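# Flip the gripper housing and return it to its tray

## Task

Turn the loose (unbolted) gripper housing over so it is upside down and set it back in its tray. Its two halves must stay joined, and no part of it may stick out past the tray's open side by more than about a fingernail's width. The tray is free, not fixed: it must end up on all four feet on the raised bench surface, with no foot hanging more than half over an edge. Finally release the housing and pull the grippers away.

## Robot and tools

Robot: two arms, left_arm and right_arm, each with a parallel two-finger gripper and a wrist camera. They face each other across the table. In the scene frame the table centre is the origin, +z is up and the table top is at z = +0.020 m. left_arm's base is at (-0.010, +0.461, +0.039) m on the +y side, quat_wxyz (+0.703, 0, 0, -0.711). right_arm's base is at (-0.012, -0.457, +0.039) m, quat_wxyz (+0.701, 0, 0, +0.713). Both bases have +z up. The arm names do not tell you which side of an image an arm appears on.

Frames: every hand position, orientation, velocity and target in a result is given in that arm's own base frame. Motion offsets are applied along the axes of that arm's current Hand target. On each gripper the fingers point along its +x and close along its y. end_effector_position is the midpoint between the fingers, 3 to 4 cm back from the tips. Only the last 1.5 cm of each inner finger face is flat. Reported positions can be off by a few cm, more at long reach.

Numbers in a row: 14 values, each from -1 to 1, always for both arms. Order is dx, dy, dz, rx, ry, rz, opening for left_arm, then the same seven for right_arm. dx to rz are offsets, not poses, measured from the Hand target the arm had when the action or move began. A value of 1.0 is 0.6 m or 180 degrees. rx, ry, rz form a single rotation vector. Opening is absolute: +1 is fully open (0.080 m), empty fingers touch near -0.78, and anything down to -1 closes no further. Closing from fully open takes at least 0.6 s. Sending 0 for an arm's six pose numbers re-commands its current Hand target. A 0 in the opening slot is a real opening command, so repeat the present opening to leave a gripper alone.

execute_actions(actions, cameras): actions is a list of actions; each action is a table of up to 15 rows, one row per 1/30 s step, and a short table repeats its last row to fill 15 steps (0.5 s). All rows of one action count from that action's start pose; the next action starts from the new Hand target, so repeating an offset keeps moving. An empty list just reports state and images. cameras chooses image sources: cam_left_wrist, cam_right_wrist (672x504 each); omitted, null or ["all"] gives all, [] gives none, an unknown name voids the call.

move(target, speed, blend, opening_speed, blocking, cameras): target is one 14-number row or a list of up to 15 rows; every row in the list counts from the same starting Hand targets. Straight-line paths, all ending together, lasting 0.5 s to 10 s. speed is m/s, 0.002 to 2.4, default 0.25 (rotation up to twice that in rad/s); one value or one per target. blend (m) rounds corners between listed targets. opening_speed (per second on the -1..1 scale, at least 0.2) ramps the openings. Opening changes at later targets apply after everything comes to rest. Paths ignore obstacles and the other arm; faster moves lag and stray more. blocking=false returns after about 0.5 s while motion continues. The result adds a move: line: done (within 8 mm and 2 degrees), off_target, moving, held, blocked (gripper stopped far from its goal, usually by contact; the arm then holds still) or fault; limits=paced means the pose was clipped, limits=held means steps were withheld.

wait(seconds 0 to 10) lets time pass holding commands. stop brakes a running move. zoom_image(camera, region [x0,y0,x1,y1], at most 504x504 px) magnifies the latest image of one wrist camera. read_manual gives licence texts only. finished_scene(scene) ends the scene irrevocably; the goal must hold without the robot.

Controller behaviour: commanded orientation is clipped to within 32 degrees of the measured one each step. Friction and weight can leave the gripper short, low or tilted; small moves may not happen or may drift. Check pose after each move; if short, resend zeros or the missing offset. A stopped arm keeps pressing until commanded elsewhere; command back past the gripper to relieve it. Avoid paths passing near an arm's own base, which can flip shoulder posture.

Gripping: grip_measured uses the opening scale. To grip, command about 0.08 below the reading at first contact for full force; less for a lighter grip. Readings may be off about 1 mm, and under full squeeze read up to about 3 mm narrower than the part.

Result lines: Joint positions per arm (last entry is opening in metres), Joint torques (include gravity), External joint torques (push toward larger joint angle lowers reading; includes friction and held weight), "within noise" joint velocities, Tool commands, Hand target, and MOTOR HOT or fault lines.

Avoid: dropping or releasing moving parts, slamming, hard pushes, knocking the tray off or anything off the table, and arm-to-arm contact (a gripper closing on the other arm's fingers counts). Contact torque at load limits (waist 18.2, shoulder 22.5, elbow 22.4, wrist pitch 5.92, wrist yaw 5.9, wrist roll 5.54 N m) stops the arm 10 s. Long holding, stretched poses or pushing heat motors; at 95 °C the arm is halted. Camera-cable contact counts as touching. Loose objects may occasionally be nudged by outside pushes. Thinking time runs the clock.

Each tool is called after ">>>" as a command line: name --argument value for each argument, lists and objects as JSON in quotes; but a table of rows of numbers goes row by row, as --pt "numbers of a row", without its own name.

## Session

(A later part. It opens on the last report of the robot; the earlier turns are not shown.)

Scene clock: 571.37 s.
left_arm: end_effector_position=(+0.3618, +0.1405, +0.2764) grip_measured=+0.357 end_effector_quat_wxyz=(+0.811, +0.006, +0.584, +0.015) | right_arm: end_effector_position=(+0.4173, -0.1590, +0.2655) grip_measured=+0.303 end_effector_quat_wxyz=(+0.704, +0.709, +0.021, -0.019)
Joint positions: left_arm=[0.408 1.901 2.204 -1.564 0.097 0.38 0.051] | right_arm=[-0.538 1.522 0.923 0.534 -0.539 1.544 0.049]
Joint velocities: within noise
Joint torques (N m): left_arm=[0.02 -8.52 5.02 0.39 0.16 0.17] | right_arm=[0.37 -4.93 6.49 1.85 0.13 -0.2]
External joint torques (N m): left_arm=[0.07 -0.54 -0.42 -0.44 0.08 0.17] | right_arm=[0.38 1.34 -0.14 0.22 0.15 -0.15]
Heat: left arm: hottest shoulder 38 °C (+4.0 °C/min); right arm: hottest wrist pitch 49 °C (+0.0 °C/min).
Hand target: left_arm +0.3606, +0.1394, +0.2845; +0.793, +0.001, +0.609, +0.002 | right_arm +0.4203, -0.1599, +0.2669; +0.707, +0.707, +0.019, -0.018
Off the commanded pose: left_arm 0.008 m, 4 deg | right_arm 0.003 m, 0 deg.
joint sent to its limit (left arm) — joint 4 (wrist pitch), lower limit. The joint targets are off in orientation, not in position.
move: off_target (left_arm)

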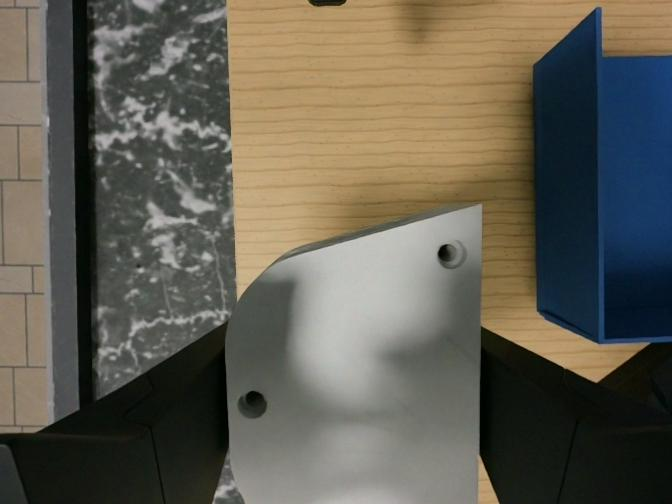

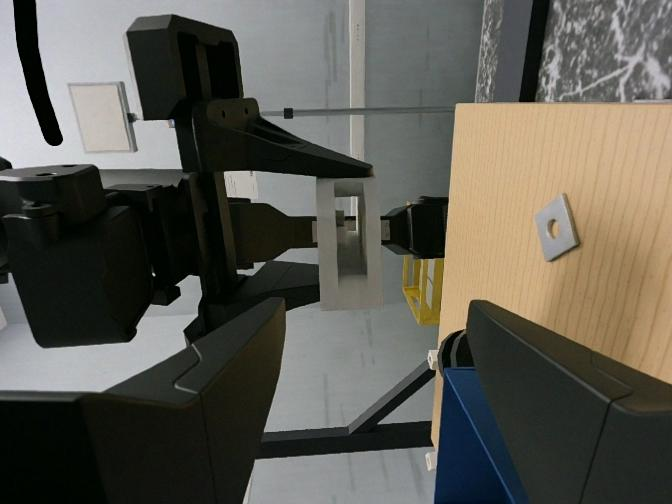

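>>> move --target '[0,0,0,0,0,0,0.22,0.05,0.0117,0,0,0,0,0.3]' --speed 0.15 --cameras '["cam_right_wrist"]'

Scene clock: 638.53 s.
left_arm: end_effector_position=(+0.3618, +0.1405, +0.2764) grip_measured=+0.357 end_effector_quat_wxyz=(+0.811, +0.006, +0.584, +0.015) | right_arm: end_effector_position=(+0.4475, -0.1589, +0.2724) grip_measured=+0.303 end_effector_quat_wxyz=(+0.706, +0.707, +0.019, -0.018)
Joint positions: left_arm=[0.408 1.901 2.204 -1.564 0.097 0.38 0.051] | right_arm=[-0.492 1.614 1.038 0.517 -0.493 1.544 0.049]
Joint velocities: within noise
Joint torques (N m): left_arm=[0.02 -8.53 5.01 0.39 0.16 0.17] | right_arm=[0.41 -5.53 6.58 1.58 0.11 -0.1]
External joint torques (N m): left_arm=[0.06 -0.59 -0.42 -0.46 0.08 0.17] | right_arm=[0.41 1.5 -0.1 -0.07 0.12 -0.05]
Heat: left arm: hottest shoulder 40 °C (+2.0 °C/min); right arm: hottest wrist pitch 47 °C (-1.0 °C/min).
Hand target: left_arm +0.3606, +0.1394, +0.2845; +0.793, +0.001, +0.609, +0.002 | right_arm +0.4507, -0.1598, +0.2724; +0.707, +0.707, +0.019, -0.018
Off the commanded pose: left_arm 0.008 m, 4 deg | right_arm 0.003 m, 0 deg.
joint sent to its limit (left arm) — joint 4 (wrist pitch), lower limit. The joint targets are off in orientation, not in position.
move: off_target (left_arm)
Images, in order (width x height): cam_right_wrist 672x504.

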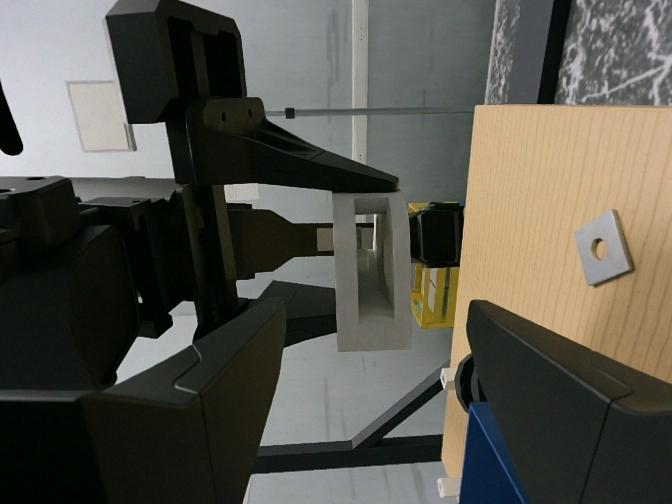

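>>> move --target '[0,0,0,0,0,0,0.22,0.078,0,0,0,0,0,0.3]' --speed 0.12

Scene clock: 652.50 s.
left_arm: end_effector_position=(+0.3618, +0.1405, +0.2764) grip_measured=+0.357 end_effector_quat_wxyz=(+0.811, +0.006, +0.584, +0.015) | right_arm: end_effector_position=(+0.4939, -0.1591, +0.2711) grip_measured=+0.303 end_effector_quat_wxyz=(+0.708, +0.706, +0.019, -0.017)
Joint positions: left_arm=[0.408 1.901 2.204 -1.564 0.097 0.38 0.051] | right_arm=[-0.434 1.769 1.206 0.507 -0.436 1.544 0.049]
Joint velocities: within noise
Joint torques (N m): left_arm=[0.02 -8.5 5.01 0.39 0.16 0.17] | right_arm=[0.22 -6.41 6.59 1.54 0.11 0.04]
External joint torques (N m): left_arm=[0.01 -0.6 -0.41 -0.47 0.08 0.17] | right_arm=[0.13 1.84 -0.16 -0.14 0.13 0.09]
Heat: left arm: hottest shoulder 40 °C (+1.0 °C/min); right arm: hottest wrist pitch 48 °C (+1.0 °C/min).
Hand target: left_arm +0.3605, +0.1394, +0.2845; +0.793, +0.001, +0.609, +0.002 | right_arm +0.4974, -0.1599, +0.2697; +0.707, +0.707, +0.019, -0.018
Off the commanded pose: left_arm 0.008 m, 4 deg | right_arm 0.004 m, 0 deg.
joint sent to its limit (left arm) — joint 4 (wrist pitch), lower limit. The joint targets are off in orientation, not in position.
move: off_target (left_arm)

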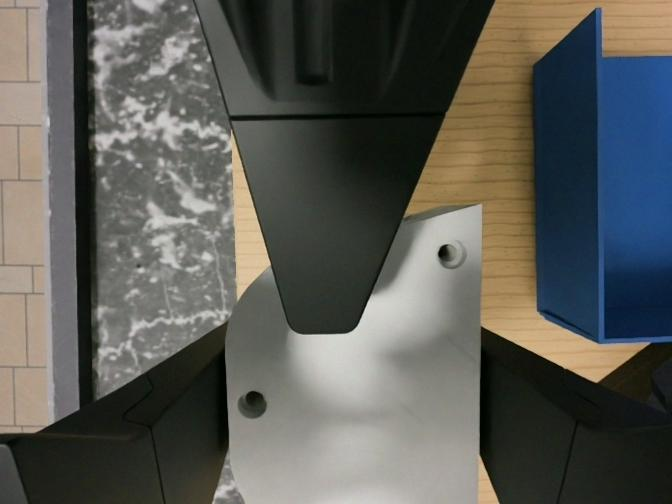

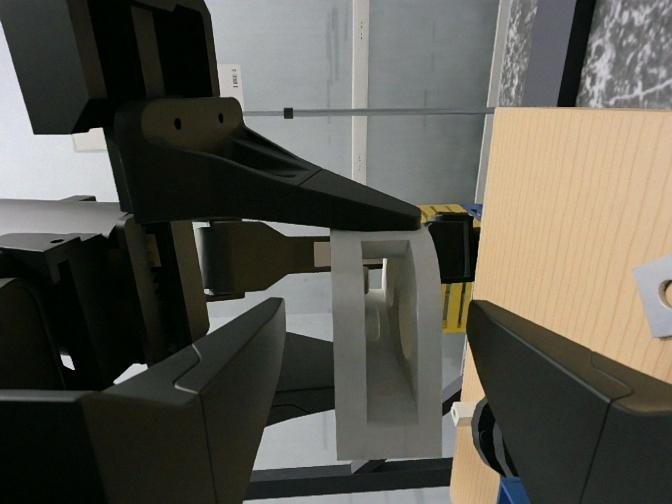

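>>> move --target '[0,0,0,0,0,0,0.22,0.018,0.002,-0.011,0,0,0,0.3]' --speed 0.1

>>> move --target '[0,0,0,0,0,0,0.22,0,0,0,0,0,0,-0.3]' --opening_speed 0.35

Scene clock: 667.13 s.
left_arm: end_effector_position=(+0.3618, +0.1405, +0.2764) grip_measured=+0.357 end_effector_quat_wxyz=(+0.811, +0.006, +0.584, +0.015) | right_arm: end_effector_position=(+0.5047, -0.1526, +0.2719) grip_measured=+0.303 end_effector_quat_wxyz=(+0.708, +0.706, +0.018, -0.017)
Joint positions: left_arm=[0.408 1.901 2.204 -1.564 0.097 0.38 0.051] | right_arm=[-0.407 1.794 1.24 0.499 -0.409 1.545 0.049]
Joint velocities: within noise
Joint torques (N m): left_arm=[0.02 -8.53 5.01 0.39 0.16 0.17] | right_arm=[0.16 -6.66 6.68 1.58 0.12 0.08]
External joint torques (N m): left_arm=[0 -0.56 -0.44 -0.46 0.09 0.17] | right_arm=[0.15 1.71 -0.03 -0.07 0.13 0.13]
Heat: left arm: hottest shoulder 40 °C (+1.0 °C/min); right arm: hottest wrist pitch 45 °C (-2.0 °C/min).
Hand target: left_arm +0.3605, +0.1394, +0.2845; +0.793, +0.001, +0.609, +0.002 | right_arm +0.5082, -0.1533, +0.2703; +0.707, +0.707, +0.019, -0.018
Off the commanded pose: left_arm 0.008 m, 4 deg | right_arm 0.004 m, 0 deg.
joint sent to its limit (left arm) — joint 4 (wrist pitch), lower limit. The joint targets are off in orientation, not in position.
move: off_target (left_arm)

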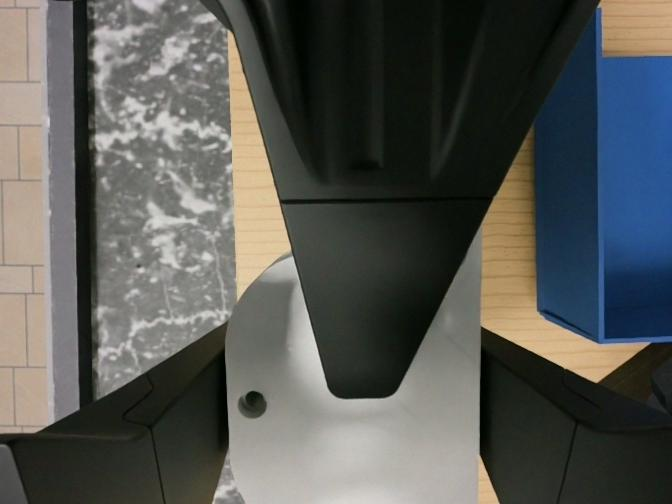

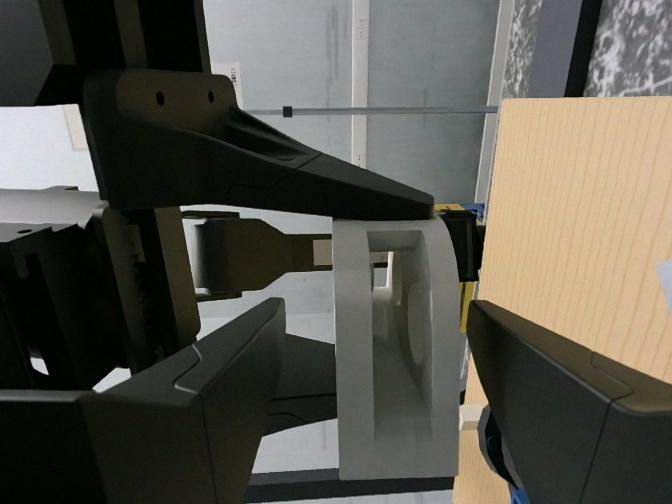

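Scene clock: 669.07 s.
left_arm: end_effector_position=(+0.3617, +0.1403, +0.2773) grip_measured=+0.357 end_effector_quat_wxyz=(+0.812, +0.006, +0.583, +0.015) | right_arm: end_effector_position=(+0.5049, -0.1527, +0.2706) grip_measured=-0.239 end_effector_quat_wxyz=(+0.708, +0.706, +0.020, -0.018)
Joint positions: left_arm=[0.408 1.9 2.205 -1.564 0.099 0.38 0.051] | right_arm=[-0.407 1.796 1.24 0.497 -0.409 1.545 0.024]
Joint velocities: within noise
Joint torques (N m): left_arm=[0.02 -8.34 4.93 0.4 0.09 0.17] | right_arm=[0.29 -6.9 6.65 1.68 0.11 0.07]
External joint torques (N m): left_arm=[-0.04 -0.46 -0.48 -0.45 0.02 0.17] | right_arm=[0.29 1.63 -0.18 -0.02 0.12 0.12]
Heat: left arm: hottest shoulder 40 °C (+1.0 °C/min); right arm: hottest wrist pitch 46 °C (-1.0 °C/min).
Hand target: left_arm +0.3605, +0.1396, +0.2846; +0.793, +0.001, +0.609, +0.003 | right_arm +0.5082, -0.1533, +0.2704; +0.707, +0.707, +0.019, -0.018
Off the commanded pose: left_arm 0.007 m, 4 deg | right_arm 0.003 m, 0 deg.
joint sent to its limit (left arm) — joint 4 (wrist pitch), lower limit. The joint targets are off in orientation, not in position.
move: off_target (left_arm)

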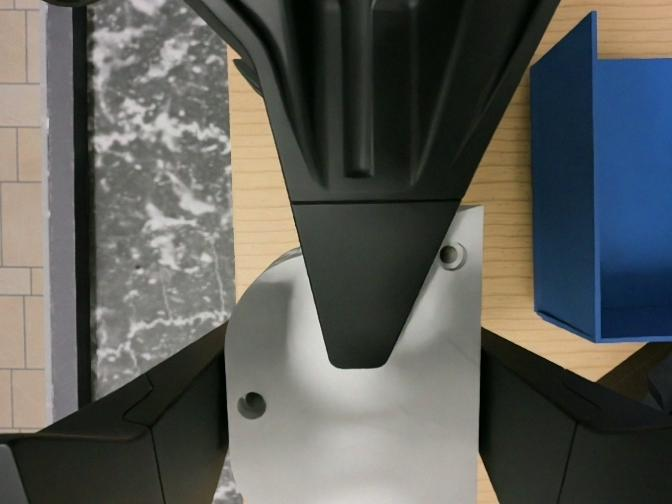

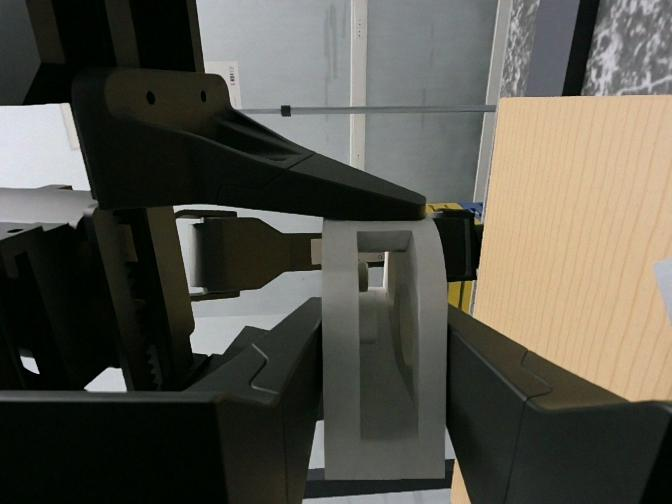

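>>> move --target '[0,0,0,0,0,0,0.22,0,0,0,0,0,0,-0.38]' --opening_speed 0.3 --cameras '[]'

>>> move --target '[0,0,0,0,0,0,0.7,0,0,0,0,0,0,-0.38]' --opening_speed 0.25

Scene clock: 676.70 s.
left_arm: end_effector_position=(+0.3617, +0.1403, +0.2773) grip_measured=+0.357 end_effector_quat_wxyz=(+0.812, +0.006, +0.583, +0.015) | right_arm: end_effector_position=(+0.5049, -0.1527, +0.2706) grip_measured=-0.239 end_effector_quat_wxyz=(+0.708, +0.706, +0.020, -0.018)
Joint positions: left_arm=[0.408 1.9 2.205 -1.564 0.099 0.38 0.051] | right_arm=[-0.407 1.796 1.24 0.497 -0.409 1.545 0.024]
Joint velocities: within noise
Joint torques (N m): left_arm=[0.02 -8.35 4.92 0.4 0.09 0.17] | right_arm=[0.32 -6.87 6.67 1.69 0.11 0.08]
External joint torques (N m): left_arm=[0.01 -0.46 -0.49 -0.45 0.02 0.17] | right_arm=[0.34 1.61 -0.1 0.01 0.12 0.13]
Heat: left arm: hottest shoulder 40 °C (+1.0 °C/min); right arm: hottest wrist pitch 47 °C (+0.0 °C/min).
Hand target: left_arm +0.3605, +0.1396, +0.2846; +0.793, +0.001, +0.609, +0.003 | right_arm +0.5082, -0.1533, +0.2704; +0.707, +0.707, +0.019, -0.018
Off the commanded pose: left_arm 0.007 m, 4 deg | right_arm 0.003 m, 0 deg.
joint sent to its limit (left arm) — joint 4 (wrist pitch), lower limit. The joint targets are off in orientation, not in position.
move: off_target (left_arm)
No camera images: "cameras" was empty.

Scene clock: 678.90 s.
left_arm: end_effector_position=(+0.3617, +0.1403, +0.2773) grip_measured=+0.695 end_effector_quat_wxyz=(+0.812, +0.006, +0.583, +0.015) | right_arm: end_effector_position=(+0.5050, -0.1527, +0.2708) grip_measured=-0.239 end_effector_quat_wxyz=(+0.708, +0.706, +0.020, -0.018)
Joint positions: left_arm=[0.408 1.9 2.205 -1.564 0.099 0.38 0.066] | right_arm=[-0.407 1.796 1.241 0.497 -0.409 1.545 0.024]
Joint velocities: within noise
Joint torques (N m): left_arm=[0.02 -8.34 4.93 0.4 0.09 0.17] | right_arm=[0.29 -6.91 6.65 1.68 0.13 0.07]
External joint torques (N m): left_arm=[0.01 -0.35 -0.55 -0.47 0.01 0.17] | right_arm=[0.3 1.58 -0.13 0.01 0.14 0.12]
Heat: left arm: hottest shoulder 40 °C (+1.0 °C/min); right arm: hottest wrist pitch 47 °C (+0.0 °C/min).
Hand target: left_arm +0.3605, +0.1396, +0.2846; +0.793, +0.001, +0.609, +0.003 | right_arm +0.5082, -0.1532, +0.2705; +0.707, +0.707, +0.019, -0.018
Off the commanded pose: left_arm 0.007 m, 4 deg | right_arm 0.003 m, 0 deg.
joint sent to its limit (left arm) — joint 4 (wrist pitch), lower limit. The joint targets are off in orientation, not in position.
move: off_target (left_arm)

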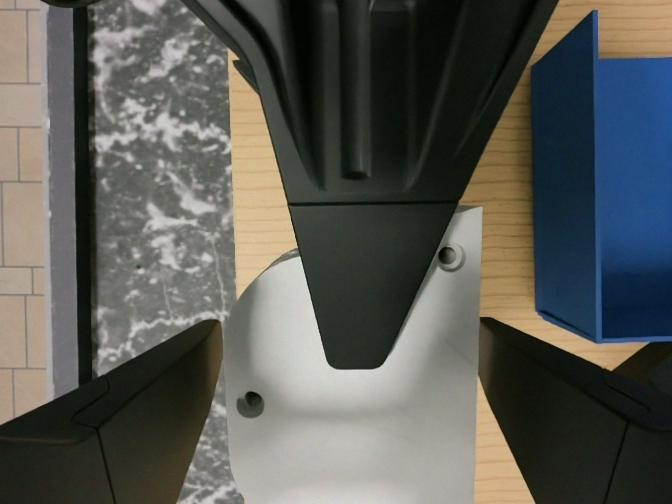

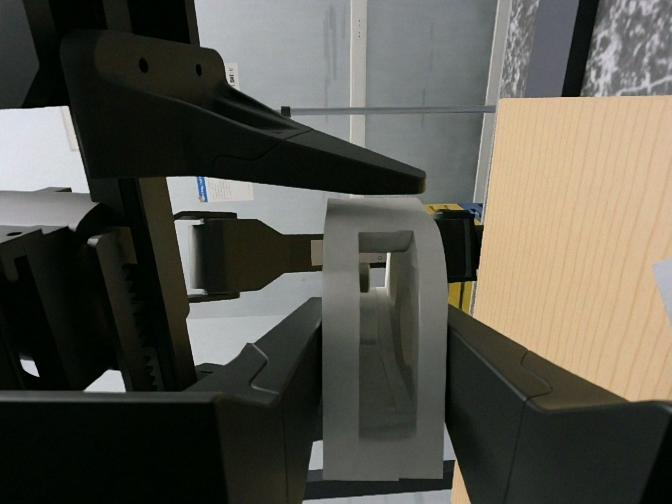

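>>> move --pt "-0.06 0 0 0 0 0 0.7 0 0 0 0 0 0 -0.38" --pt "-0.13 0 -0.16 0 0 0 0.7 0 0 0 0 0 0 -0.38" --speed 0.3 --blend 0.02 --cameras '["cam_left_wrist"]'

>>> move --pt "0 0 0 0 0 0 0.7 0 0 0 -0.5 0 0 -0.38" --pt "0 0 0 0 0 0 0.7 0 0 0 -1.0 0 0 -0.38" --speed 0.45

Scene clock: 688.47 s.
left_arm: end_effector_position=(+0.2494, +0.1393, +0.3356) grip_measured=+0.696 end_effector_quat_wxyz=(+0.851, +0.038, +0.522, +0.052) | right_arm: end_effector_position=(+0.5050, -0.1527, +0.2708) grip_measured=-0.239 end_effector_quat_wxyz=(+0.708, +0.706, +0.020, -0.018)
Joint positions: left_arm=[0.583 1.474 1.934 -1.564 0.141 0.53 0.066] | right_arm=[-0.407 1.796 1.241 0.497 -0.409 1.545 0.024]
Joint velocities: within noise
Joint torques (N m): left_arm=[0.4 -4.28 3.07 0.59 0.18 0.16] | right_arm=[0.24 -6.9 6.65 1.68 0.12 0.07]
External joint torques (N m): left_arm=[0.38 0.06 -2.07 -0.5 0.08 0.17] | right_arm=[0.23 1.59 -0.15 0 0.13 0.12]
Heat: left arm: hottest shoulder 39 °C (+0.0 °C/min); right arm: hottest wrist pitch 48 °C (+1.0 °C/min).
Hand target: left_arm +0.2476, +0.1389, +0.3351; +0.793, +0.001, +0.609, +0.003 | right_arm +0.5082, -0.1532, +0.2705; +0.707, +0.707, +0.019, -0.018
Off the commanded pose: left_arm 0.002 m, 14 deg | right_arm 0.003 m, 0 deg.
joint sent to its limit (left arm) — joint 4 (wrist pitch), lower limit. The joint targets are off in orientation, not in position.
move: off_target (left_arm)
Images, in order (width x height): cam_left_wrist 672x504.

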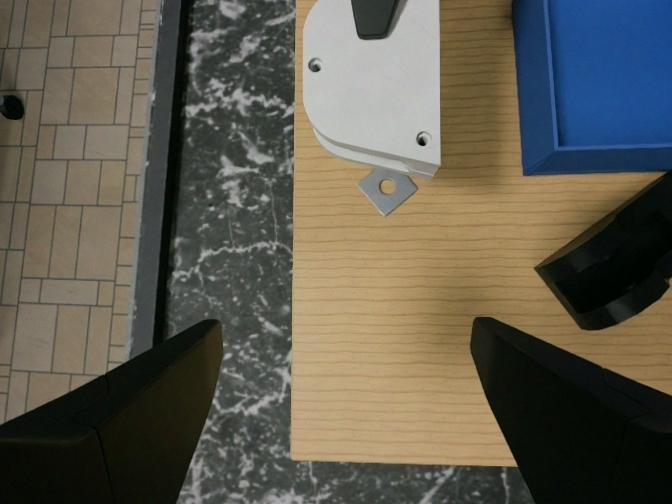

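Scene clock: 692.77 s.
left_arm: end_effector_position=(+0.2494, +0.1392, +0.3354) grip_measured=+0.696 end_effector_quat_wxyz=(+0.851, +0.038, +0.522, +0.052) | right_arm: end_effector_position=(+0.5050, -0.1529, +0.2706) grip_measured=-0.239 end_effector_quat_wxyz=(+0.709, -0.705, +0.019, +0.019)
Joint positions: left_arm=[0.583 1.474 1.934 -1.564 0.141 0.53 0.066] | right_arm=[-0.407 1.796 1.241 0.497 -0.408 -1.589 0.024]
Joint velocities: within noise
Joint torques (N m): left_arm=[0.38 -4.32 3.09 0.6 0.18 0.16] | right_arm=[0.32 -6.89 6.61 1.65 0.09 -0.08]
External joint torques (N m): left_arm=[0.39 0.13 -2.08 -0.47 0.07 0.17] | right_arm=[0.38 1.49 -0.12 0.02 0.1 -0.14]
Heat: left arm: hottest shoulder 39 °C (+0.0 °C/min); right arm: hottest wrist pitch 49 °C (+2.0 °C/min).
Hand target: left_arm +0.2476, +0.1389, +0.3351; +0.793, +0.001, +0.609, +0.003 | right_arm +0.5082, -0.1533, +0.2705; +0.707, -0.707, +0.018, +0.019
Off the commanded pose: left_arm 0.002 m, 14 deg | right_arm 0.003 m, 0 deg.
joint sent to its limit (left arm) — joint 4 (wrist pitch), lower limit. The joint targets are off in orientation, not in position.
move: off_target (left_arm)

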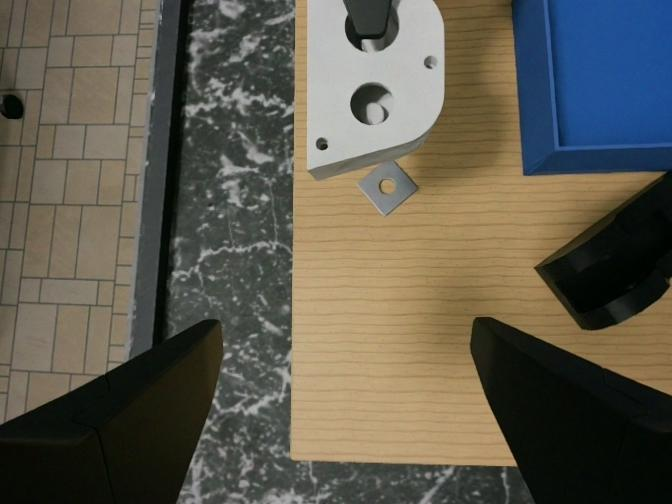

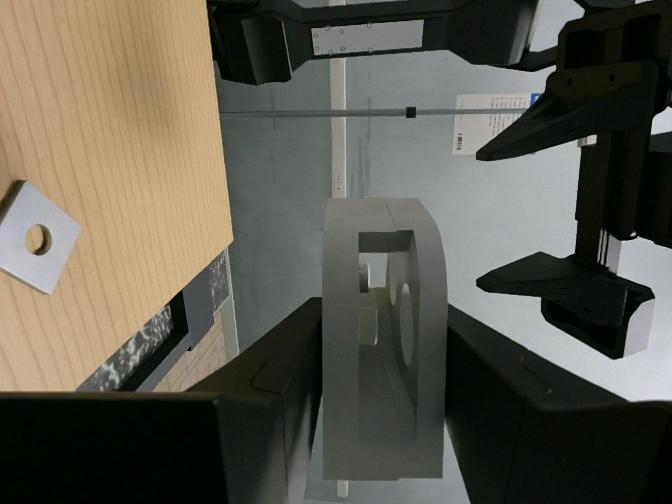

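>>> move --pt "0.07 -0.002 0.16 0 0 0 0.7 0 0 0 0 0 0 -0.38" --pt "0.123 -0.002 0.16 0 0 0 0.7 0 0 0 0 0 0 -0.38" --speed '[0.25,0.1]'

Scene clock: 713.90 s.
left_arm: end_effector_position=(+0.3583, +0.1383, +0.2933) grip_measured=+0.696 end_effector_quat_wxyz=(+0.825, +0.014, +0.564, +0.017) | right_arm: end_effector_position=(+0.5050, -0.1529, +0.2706) grip_measured=-0.239 end_effector_quat_wxyz=(+0.708, -0.705, +0.019, +0.019)
Joint positions: left_arm=[0.409 1.871 2.224 -1.564 0.104 0.385 0.066] | right_arm=[-0.407 1.796 1.241 0.497 -0.408 -1.589 0.024]
Joint velocities: within noise
Joint torques (N m): left_arm=[-0.16 -5.98 3.36 0.45 -0.08 -0.13] | right_arm=[0.28 -6.91 6.63 1.65 0.09 -0.06]
External joint torques (N m): left_arm=[-0.22 1.55 -1.94 -0.47 -0.15 -0.13] | right_arm=[0.27 1.53 -0.1 0.01 0.12 -0.11]
Heat: left arm: hottest shoulder 36 °C (-4.0 °C/min); right arm: hottest wrist pitch 50 °C (+3.0 °C/min). Fold the right arm in close to its base, or ease its load, before you think long.
Hand target: left_arm +0.3594, +0.1383, +0.2887; +0.793, +0.001, +0.609, +0.003 | right_arm +0.5082, -0.1533, +0.2705; +0.707, -0.707, +0.018, +0.019
Off the commanded pose: left_arm 0.005 m, 7 deg | right_arm 0.003 m, 0 deg.
MOTOR HOT: joint 4 (wrist pitch) of the right arm reports 50 °C; the controller stops that arm at 95 °C. To cool a motor, set the load down, stop pushing, or move to a pose that needs little force.
joint sent to its limit (left arm) — joint 4 (wrist pitch), lower limit. The joint targets are off in orientation, not in position.
move: off_target (left_arm)

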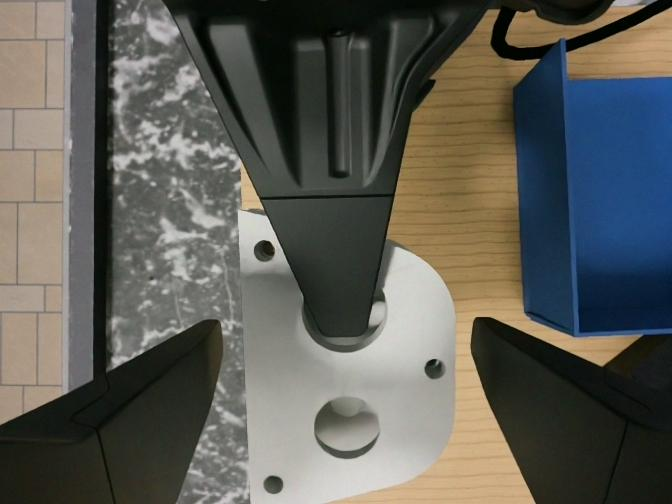

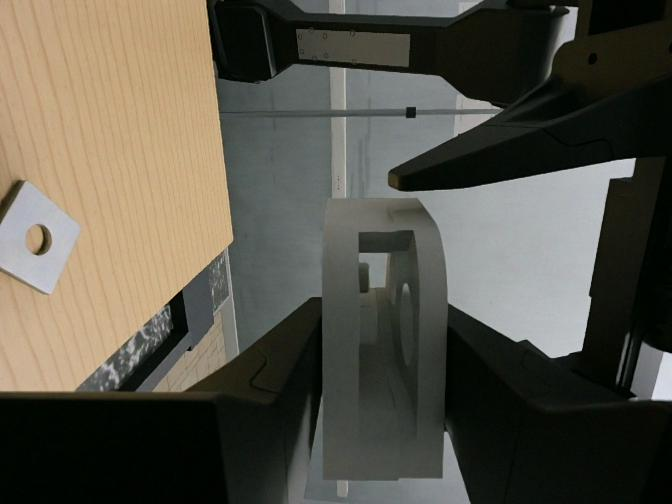

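>>> move --target '[0.02,0.001,0,0,0,0,0.7,0,0,0,0,0,0,-0.38]' --speed 0.1

Scene clock: 730.40 s.
left_arm: end_effector_position=(+0.3611, +0.1390, +0.2831) grip_measured=+0.696 end_effector_quat_wxyz=(+0.817, +0.010, +0.576, +0.014) | right_arm: end_effector_position=(+0.5050, -0.1529, +0.2706) grip_measured=-0.239 end_effector_quat_wxyz=(+0.708, -0.705, +0.019, +0.019)
Joint positions: left_arm=[0.407 1.89 2.213 -1.564 0.103 0.385 0.066] | right_arm=[-0.407 1.796 1.241 0.497 -0.408 -1.589 0.024]
Joint velocities: within noise
Joint torques (N m): left_arm=[-0.26 -5.76 3.23 0.42 -0.09 -0.07] | right_arm=[0.3 -6.89 6.62 1.65 0.1 -0.07]
External joint torques (N m): left_arm=[-0.23 2.06 -2.18 -0.47 -0.17 -0.07] | right_arm=[0.29 1.53 -0.1 0.02 0.12 -0.12]
Heat: left arm: hottest shoulder 36 °C (-4.0 °C/min); right arm: hottest wrist pitch 50 °C (+4.0 °C/min). Fold the right arm in close to its base, or ease its load, before you think long.
Hand target: left_arm +0.3625, +0.1389, +0.2771; +0.793, +0.001, +0.609, +0.003 | right_arm +0.5082, -0.1533, +0.2705; +0.707, -0.707, +0.018, +0.019
Off the commanded pose: left_arm 0.006 m, 5 deg | right_arm 0.003 m, 0 deg.
MOTOR HOT: still on. Joint 4 (wrist pitch) of the right arm reports 50 °C.
joint sent to its limit (left arm) — joint 4 (wrist pitch), lower limit. The joint targets are off in orientation, not in position.
move: off_target (left_arm)

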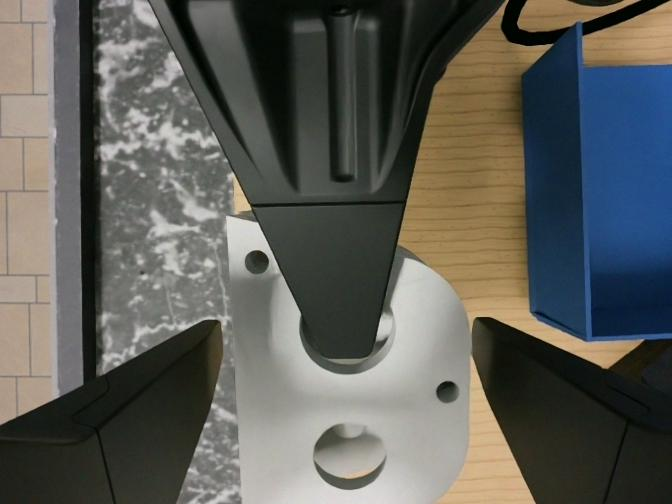

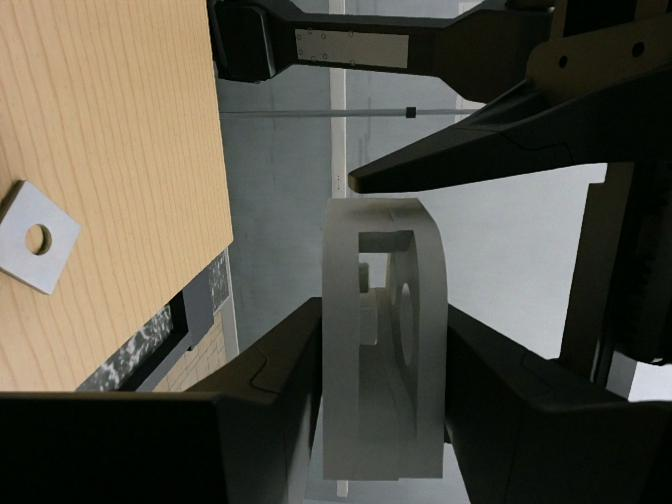

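>>> move --target '[0,0,0,0,0,0,0.22,0,0,0,0,0,0,-0.38]' --opening_speed 0.3

Scene clock: 743.13 s.
left_arm: end_effector_position=(+0.3611, +0.1389, +0.2830) grip_measured=+0.357 end_effector_quat_wxyz=(+0.817, +0.010, +0.576, +0.014) | right_arm: end_effector_position=(+0.5050, -0.1530, +0.2706) grip_measured=-0.239 end_effector_quat_wxyz=(+0.708, -0.706, +0.019, +0.019)
Joint positions: left_arm=[0.407 1.89 2.213 -1.564 0.102 0.385 0.051] | right_arm=[-0.407 1.796 1.241 0.497 -0.407 -1.591 0.024]
Joint velocities: within noise
Joint torques (N m): left_arm=[-0.24 -5.81 3.26 0.42 -0.07 -0.06] | right_arm=[0.33 -6.92 6.62 1.65 0.05 -0.03]
External joint torques (N m): left_arm=[-0.26 2.13 -2.21 -0.47 -0.15 -0.06] | right_arm=[0.29 1.46 -0.08 0.03 0.07 -0.08]
Heat: left arm: hottest shoulder 36 °C (-3.0 °C/min); right arm: hottest wrist pitch 50 °C (+2.0 °C/min). Fold the right arm in close to its base, or ease its load, before you think long.
Hand target: left_arm +0.3625, +0.1389, +0.2770; +0.793, +0.001, +0.609, +0.002 | right_arm +0.5082, -0.1532, +0.2705; +0.707, -0.707, +0.018, +0.019
Off the commanded pose: left_arm 0.006 m, 5 deg | right_arm 0.003 m, 0 deg.
MOTOR HOT: still on. Joint 4 (wrist pitch) of the right arm reports 50 °C.
joint sent to its limit (left arm) — joint 4 (wrist pitch), lower limit. The joint targets are off in orientation, not in position.
move: off_target (left_arm)

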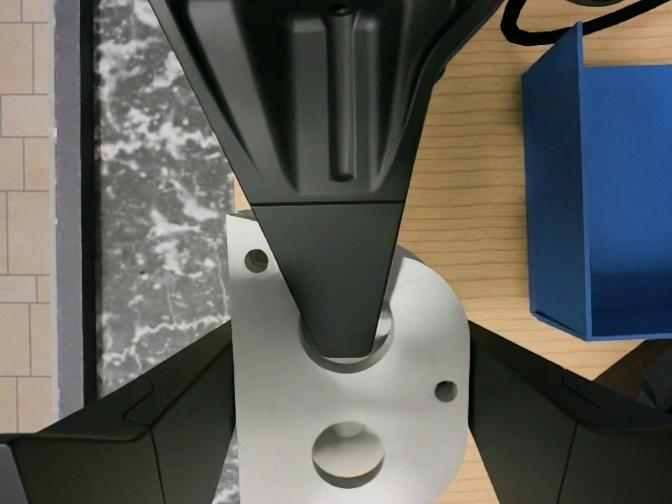

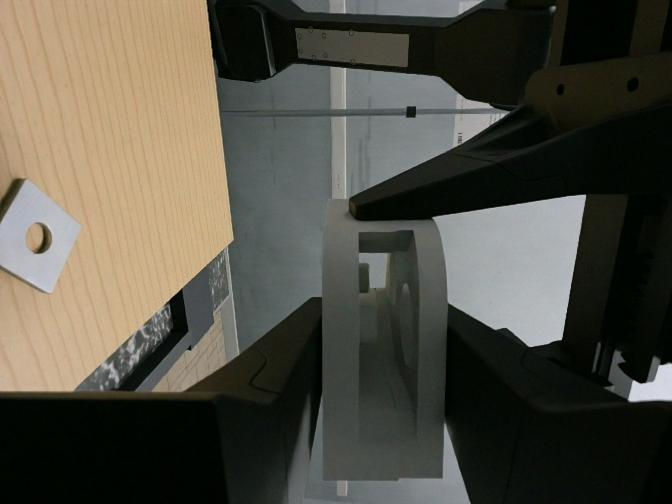

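>>> move --target '[0,0,0,0,0,0,0.22,0,0,0,0,0,0,0.3]' --opening_speed 0.3

>>> move --pt "0 0 0 0 0 0 0.22 -0.2 0.005 0 0 0 0 0.3" --pt "0 0 0 0 0 0 0.22 -0.45 -0.12 0 0 0 0 0.3" --speed '[0.2,0.3]' --blend 0.02

Scene clock: 751.87 s.
left_arm: end_effector_position=(+0.3611, +0.1388, +0.2830) grip_measured=+0.357 end_effector_quat_wxyz=(+0.817, +0.010, +0.576, +0.014) | right_arm: end_effector_position=(+0.5052, -0.1528, +0.2706) grip_measured=+0.296 end_effector_quat_wxyz=(+0.708, -0.706, +0.019, +0.019)
Joint positions: left_arm=[0.406 1.89 2.213 -1.564 0.102 0.385 0.051] | right_arm=[-0.407 1.796 1.241 0.497 -0.407 -1.591 0.048]
Joint velocities: within noise
Joint torques (N m): left_arm=[-0.2 -5.81 3.26 0.41 -0.07 -0.06] | right_arm=[0.27 -6.93 6.56 1.65 0.06 -0.03]
External joint torques (N m): left_arm=[-0.22 1.9 -2.09 -0.46 -0.15 -0.05] | right_arm=[0.27 1.51 -0.16 0.01 0.08 -0.08]
Heat: left arm: hottest shoulder 35 °C (-4.0 °C/min); right arm: hottest wrist pitch 50 °C (+1.0 °C/min). Fold the right arm in close to its base, or ease its load, before you think long.
Hand target: left_arm +0.3625, +0.1389, +0.2771; +0.793, +0.001, +0.609, +0.003 | right_arm +0.5082, -0.1532, +0.2704; +0.707, -0.707, +0.018, +0.019
Off the commanded pose: left_arm 0.006 m, 5 deg | right_arm 0.003 m, 0 deg.
MOTOR HOT: still on. Joint 4 (wrist pitch) of the right arm reports 50 °C.
joint sent to its limit (left arm) — joint 4 (wrist pitch), lower limit. The joint targets are off in orientation, not in position.
move: off_target (left_arm)

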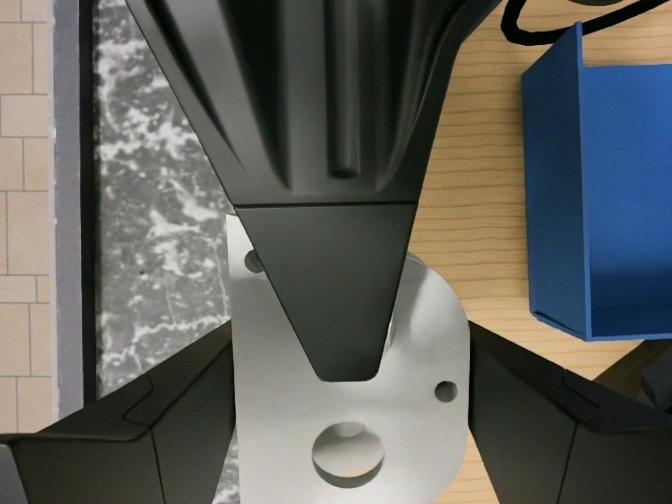

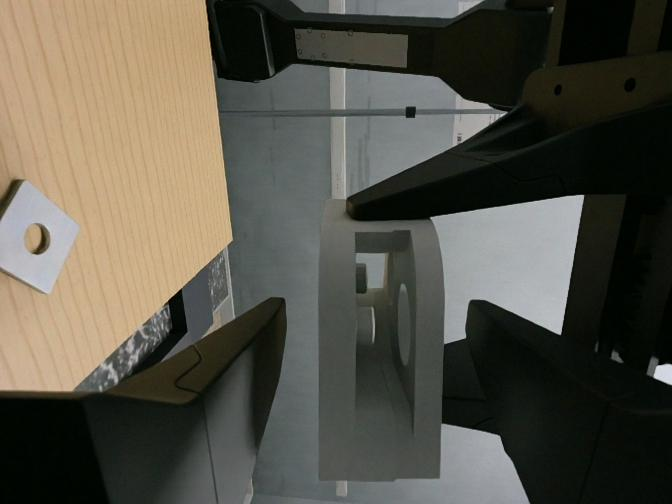

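Scene clock: 753.73 s.
left_arm: end_effector_position=(+0.3611, +0.1388, +0.2828) grip_measured=+0.357 end_effector_quat_wxyz=(+0.817, +0.010, +0.576, +0.013) | right_arm: end_effector_position=(+0.2433, -0.1540, +0.3517) grip_measured=+0.297 end_effector_quat_wxyz=(+0.711, -0.702, +0.021, +0.020)
Joint positions: left_arm=[0.406 1.89 2.212 -1.564 0.102 0.385 0.051] | right_arm=[-1.027 0.945 0.907 -0.075 -1.023 -1.654 0.048]
Joint velocities: within noise
Joint torques (N m): left_arm=[-0.21 -5.81 3.32 0.41 -0.07 -0.06] | right_arm=[-0.32 -2.28 6.53 1.19 -0.24 -0.1]
External joint torques (N m): left_arm=[-0.26 2.02 -2.07 -0.45 -0.14 -0.06] | right_arm=[-0.31 -0.12 -0.05 -0.17 -0.18 -0.15]
Heat: left arm: hottest shoulder 35 °C (-3.0 °C/min); right arm: hottest wrist pitch 50 °C (+1.0 °C/min). Fold the right arm in close to its base, or ease its load, before you think long.
Hand target: left_arm +0.3625, +0.1389, +0.2771; +0.793, +0.001, +0.609, +0.003 | right_arm +0.2424, -0.1533, +0.3564; +0.707, -0.707, +0.018, +0.019
Off the commanded pose: left_arm 0.006 m, 5 deg | right_arm 0.005 m, 1 deg.
MOTOR HOT: still on. Joint 4 (wrist pitch) of the right arm reports 50 °C.
joint sent to its limit (left arm) — joint 4 (wrist pitch), lower limit. The joint targets are off in orientation, not in position.
move: off_target (left_arm)

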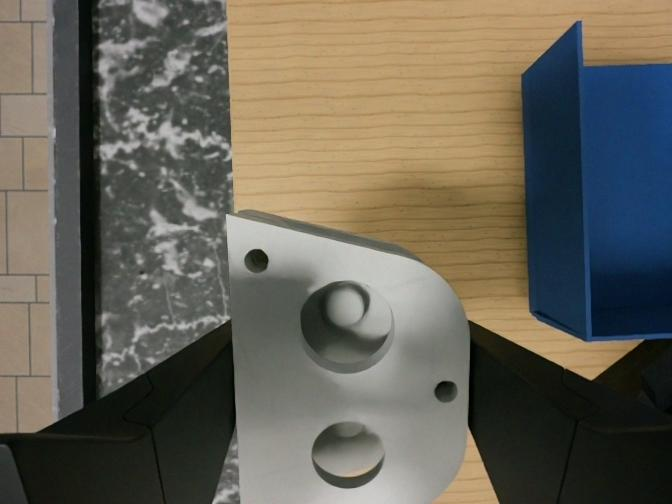

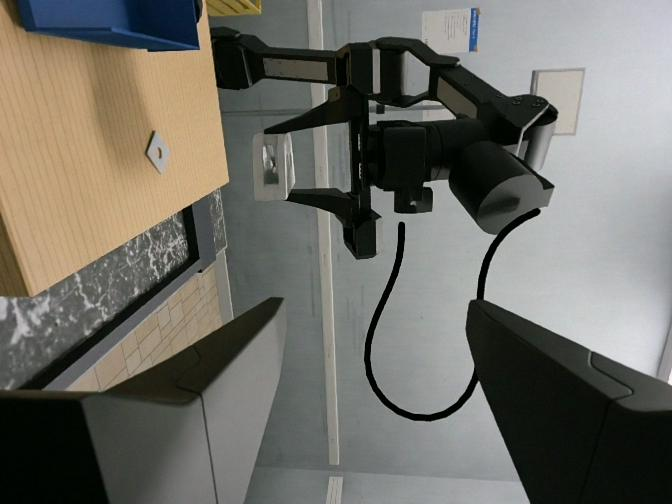

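>>> move --target '[0.0708,-0.245,0.0906,0,0,0,0.22,0,0,0,0,0,0,0.3]' --speed 0.2

Scene clock: 770.57 s.
left_arm: end_effector_position=(+0.4241, -0.0084, +0.2509) grip_measured=+0.357 end_effector_quat_wxyz=(+0.799, +0.001, +0.601, +0.000) | right_arm: end_effector_position=(+0.2433, -0.1540, +0.3519) grip_measured=+0.297 end_effector_quat_wxyz=(+0.711, -0.702, +0.021, +0.020)
Joint positions: left_arm=[-0.022 2.06 2.333 -1.564 -0.007 -0.02 0.051] | right_arm=[-1.027 0.945 0.908 -0.075 -1.023 -1.654 0.048]
Joint velocities: within noise
Joint torques (N m): left_arm=[0.03 -6.98 5.04 0.35 -0.16 -0.13] | right_arm=[-0.34 -2.27 6.49 1.22 -0.25 -0.07]
External joint torques (N m): left_arm=[0.01 2.08 -0.41 -0.46 -0.14 -0.13] | right_arm=[-0.33 -0.18 -0.07 -0.15 -0.19 -0.12]
Heat: left arm: hottest shoulder 35 °C (-1.0 °C/min); right arm: hottest elbow 47 °C (+5.0 °C/min).
Hand target: left_arm +0.4264, -0.0078, +0.2494; +0.793, +0.001, +0.609, +0.003 | right_arm +0.2424, -0.1533, +0.3565; +0.707, -0.707, +0.018, +0.019
Off the commanded pose: left_arm 0.003 m, 1 deg | right_arm 0.005 m, 1 deg.
MOTOR HOT: cleared for the motors of the right arm.
joint sent to its limit (left arm) — joint 4 (wrist pitch), lower limit. The joint targets still meet the commanded pose.
move: done

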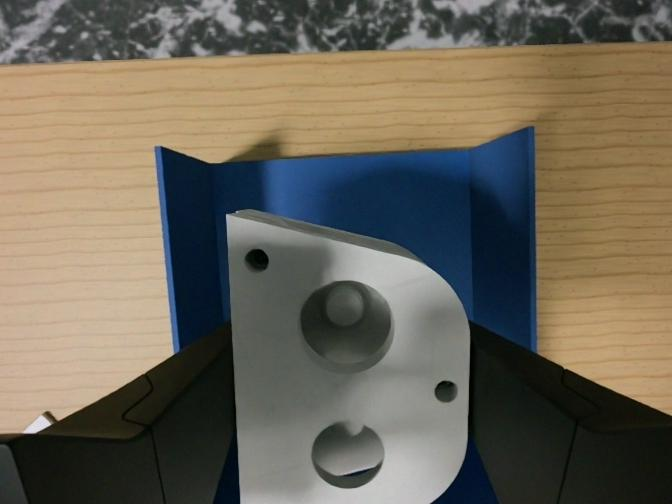

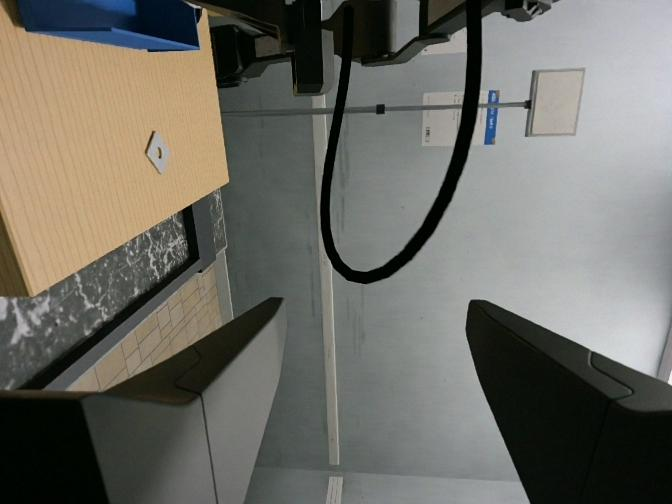

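>>> move --target '[0.0902,0,-0.0242,0,0,0,0.22,0,0,0,0,0,0,0.3]' --speed 0.15 --cameras '["cam_left_wrist"]'

Scene clock: 786.93 s.
left_arm: end_effector_position=(+0.4286, -0.0084, +0.1912) grip_measured=+0.357 end_effector_quat_wxyz=(+0.792, +0.001, +0.611, +0.000) | right_arm: end_effector_position=(+0.2433, -0.1540, +0.3518) grip_measured=+0.297 end_effector_quat_wxyz=(+0.711, -0.702, +0.021, +0.020)
Joint positions: left_arm=[-0.022 1.991 1.982 -1.305 -0.008 -0.02 0.051] | right_arm=[-1.027 0.945 0.908 -0.075 -1.023 -1.654 0.048]
Joint velocities: within noise
Joint torques (N m): left_arm=[0.16 -9.57 3.5 0.6 -0.11 -0.1] | right_arm=[-0.29 -2.3 6.49 1.23 -0.25 -0.07]
External joint torques (N m): left_arm=[0.23 -0.49 -2.44 -0.15 -0.11 -0.1] | right_arm=[-0.3 -0.2 -0.02 -0.12 -0.18 -0.12]
Heat: left arm: hottest shoulder 38 °C (+2.0 °C/min); right arm: hottest elbow 48 °C (+6.0 °C/min).
Hand target: left_arm +0.4264, -0.0075, +0.1933; +0.793, +0.001, +0.609, +0.002 | right_arm +0.2424, -0.1533, +0.3565; +0.707, -0.707, +0.018, +0.019
Off the commanded pose: left_arm 0.003 m, 0 deg | right_arm 0.005 m, 1 deg.
move: done
Images, in order (width x height): cam_left_wrist 672x504.

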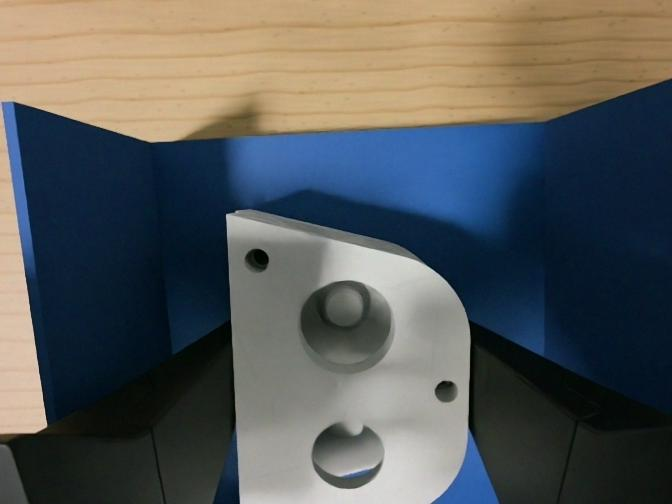

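>>> move --target '[0.0081,0,-0.0022,0,0,0,0.22,0,0,0,0,0,0,0.3]' --speed 0.04 --cameras '[]'

>>> move --target '[0.0065,0,-0.0017,0,0,0,0.22,0,0,0,0,0,0,0.3]' --speed 0.04 --cameras '["cam_left_wrist"]'

Scene clock: 795.03 s.
left_arm: end_effector_position=(+0.4283, -0.0084, +0.1904) grip_measured=+0.357 end_effector_quat_wxyz=(+0.795, +0.001, +0.607, +0.000) | right_arm: end_effector_position=(+0.2433, -0.1540, +0.3518) grip_measured=+0.297 end_effector_quat_wxyz=(+0.711, -0.702, +0.021, +0.020)
Joint positions: left_arm=[-0.022 1.978 1.958 -1.283 -0.008 -0.02 0.051] | right_arm=[-1.027 0.945 0.908 -0.075 -1.023 -1.654 0.048]
Joint velocities: within noise
Joint torques (N m): left_arm=[0.17 -8.7 3.07 0.65 -0.11 -0.1] | right_arm=[-0.3 -2.26 6.48 1.21 -0.24 -0.07]
External joint torques (N m): left_arm=[0.15 0.4 -2.97 -0.13 -0.1 -0.11] | right_arm=[-0.29 -0.11 -0.08 -0.14 -0.17 -0.12]
Heat: left arm: hottest shoulder 39 °C (+3.0 °C/min); right arm: hottest elbow 49 °C (+7.1 °C/min).
Hand target: left_arm +0.4263, -0.0075, +0.1883; +0.793, +0.001, +0.609, +0.002 | right_arm +0.2424, -0.1533, +0.3565; +0.707, -0.707, +0.018, +0.019
Off the commanded pose: left_arm 0.003 m, 0 deg | right_arm 0.005 m, 1 deg.
move: done
No camera images: "cameras" was empty.

Scene clock: 795.77 s.
left_arm: end_effector_position=(+0.4283, -0.0084, +0.1893) grip_measured=+0.357 end_effector_quat_wxyz=(+0.797, +0.001, +0.604, +0.000) | right_arm: end_effector_position=(+0.2433, -0.1540, +0.3518) grip_measured=+0.297 end_effector_quat_wxyz=(+0.711, -0.702, +0.021, +0.020)
Joint positions: left_arm=[-0.022 1.969 1.939 -1.266 -0.008 -0.02 0.051] | right_arm=[-1.027 0.945 0.908 -0.075 -1.023 -1.654 0.048]
Joint velocities: within noise
Joint torques (N m): left_arm=[0.16 -8.08 2.96 0.68 -0.11 -0.1] | right_arm=[-0.29 -2.29 6.46 1.22 -0.24 -0.05]
External joint torques (N m): left_arm=[0.15 1.09 -3.17 -0.13 -0.1 -0.1] | right_arm=[-0.3 -0.18 -0.11 -0.14 -0.18 -0.11]
Heat: left arm: hottest shoulder 39 °C (+3.0 °C/min); right arm: hottest elbow 49 °C (+7.0 °C/min).
Hand target: left_arm +0.4264, -0.0075, +0.1843; +0.793, +0.001, +0.609, +0.002 | right_arm +0.2424, -0.1533, +0.3565; +0.707, -0.707, +0.018, +0.019
Off the commanded pose: left_arm 0.005 m, 1 deg | right_arm 0.005 m, 1 deg.
move: done
Images, in order (width x height): cam_left_wrist 672x504.

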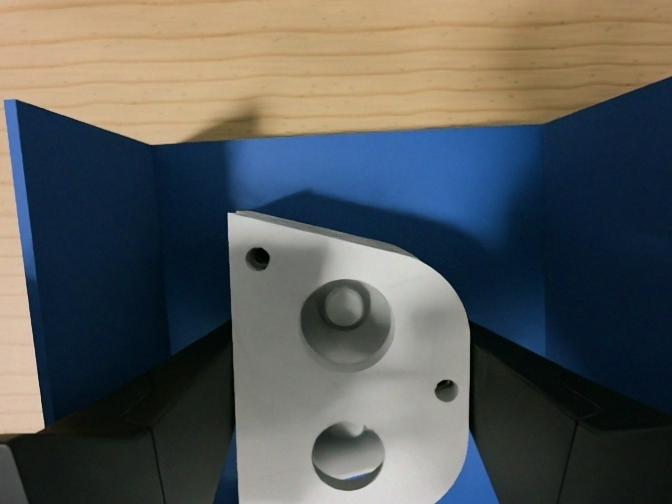

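>>> move --target '[0.003,0,0,0,-0.009,0,0.22,0,0,0,0,0,0,0.3]' --speed 0.04 --cameras '["cam_left_wrist"]'

Scene clock: 804.07 s.
left_arm: end_effector_position=(+0.4289, -0.0083, +0.1889) grip_measured=+0.357 end_effector_quat_wxyz=(+0.807, +0.001, +0.591, +0.000) | right_arm: end_effector_position=(+0.2433, -0.1540, +0.3518) grip_measured=+0.297 end_effector_quat_wxyz=(+0.711, -0.702, +0.021, +0.020)
Joint positions: left_arm=[-0.022 1.94 1.889 -1.213 -0.009 -0.02 0.051] | right_arm=[-1.027 0.945 0.908 -0.075 -1.023 -1.654 0.048]
Joint velocities: within noise
Joint torques (N m): left_arm=[0.14 -7.64 2.85 0.68 -0.11 -0.09] | right_arm=[-0.31 -2.3 6.48 1.22 -0.24 -0.07]
External joint torques (N m): left_arm=[0.18 1.28 -3.27 -0.16 -0.1 -0.1] | right_arm=[-0.3 -0.16 -0.05 -0.13 -0.17 -0.12]
Heat: left arm: hottest shoulder 40 °C (+4.1 °C/min); right arm: hottest elbow 49 °C (+7.1 °C/min).
Hand target: left_arm +0.4268, -0.0075, +0.1826; +0.802, +0.001, +0.598, +0.002 | right_arm +0.2424, -0.1534, +0.3565; +0.707, -0.707, +0.018, +0.019
Off the commanded pose: left_arm 0.007 m, 1 deg | right_arm 0.005 m, 1 deg.
move: done
Images, in order (width x height): cam_left_wrist 672x504.

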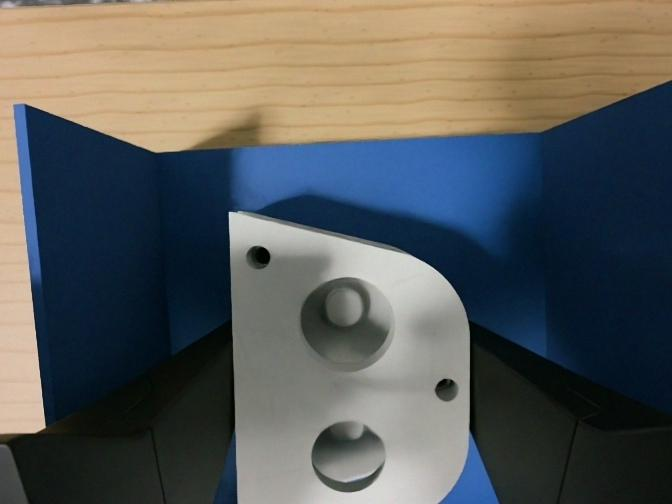

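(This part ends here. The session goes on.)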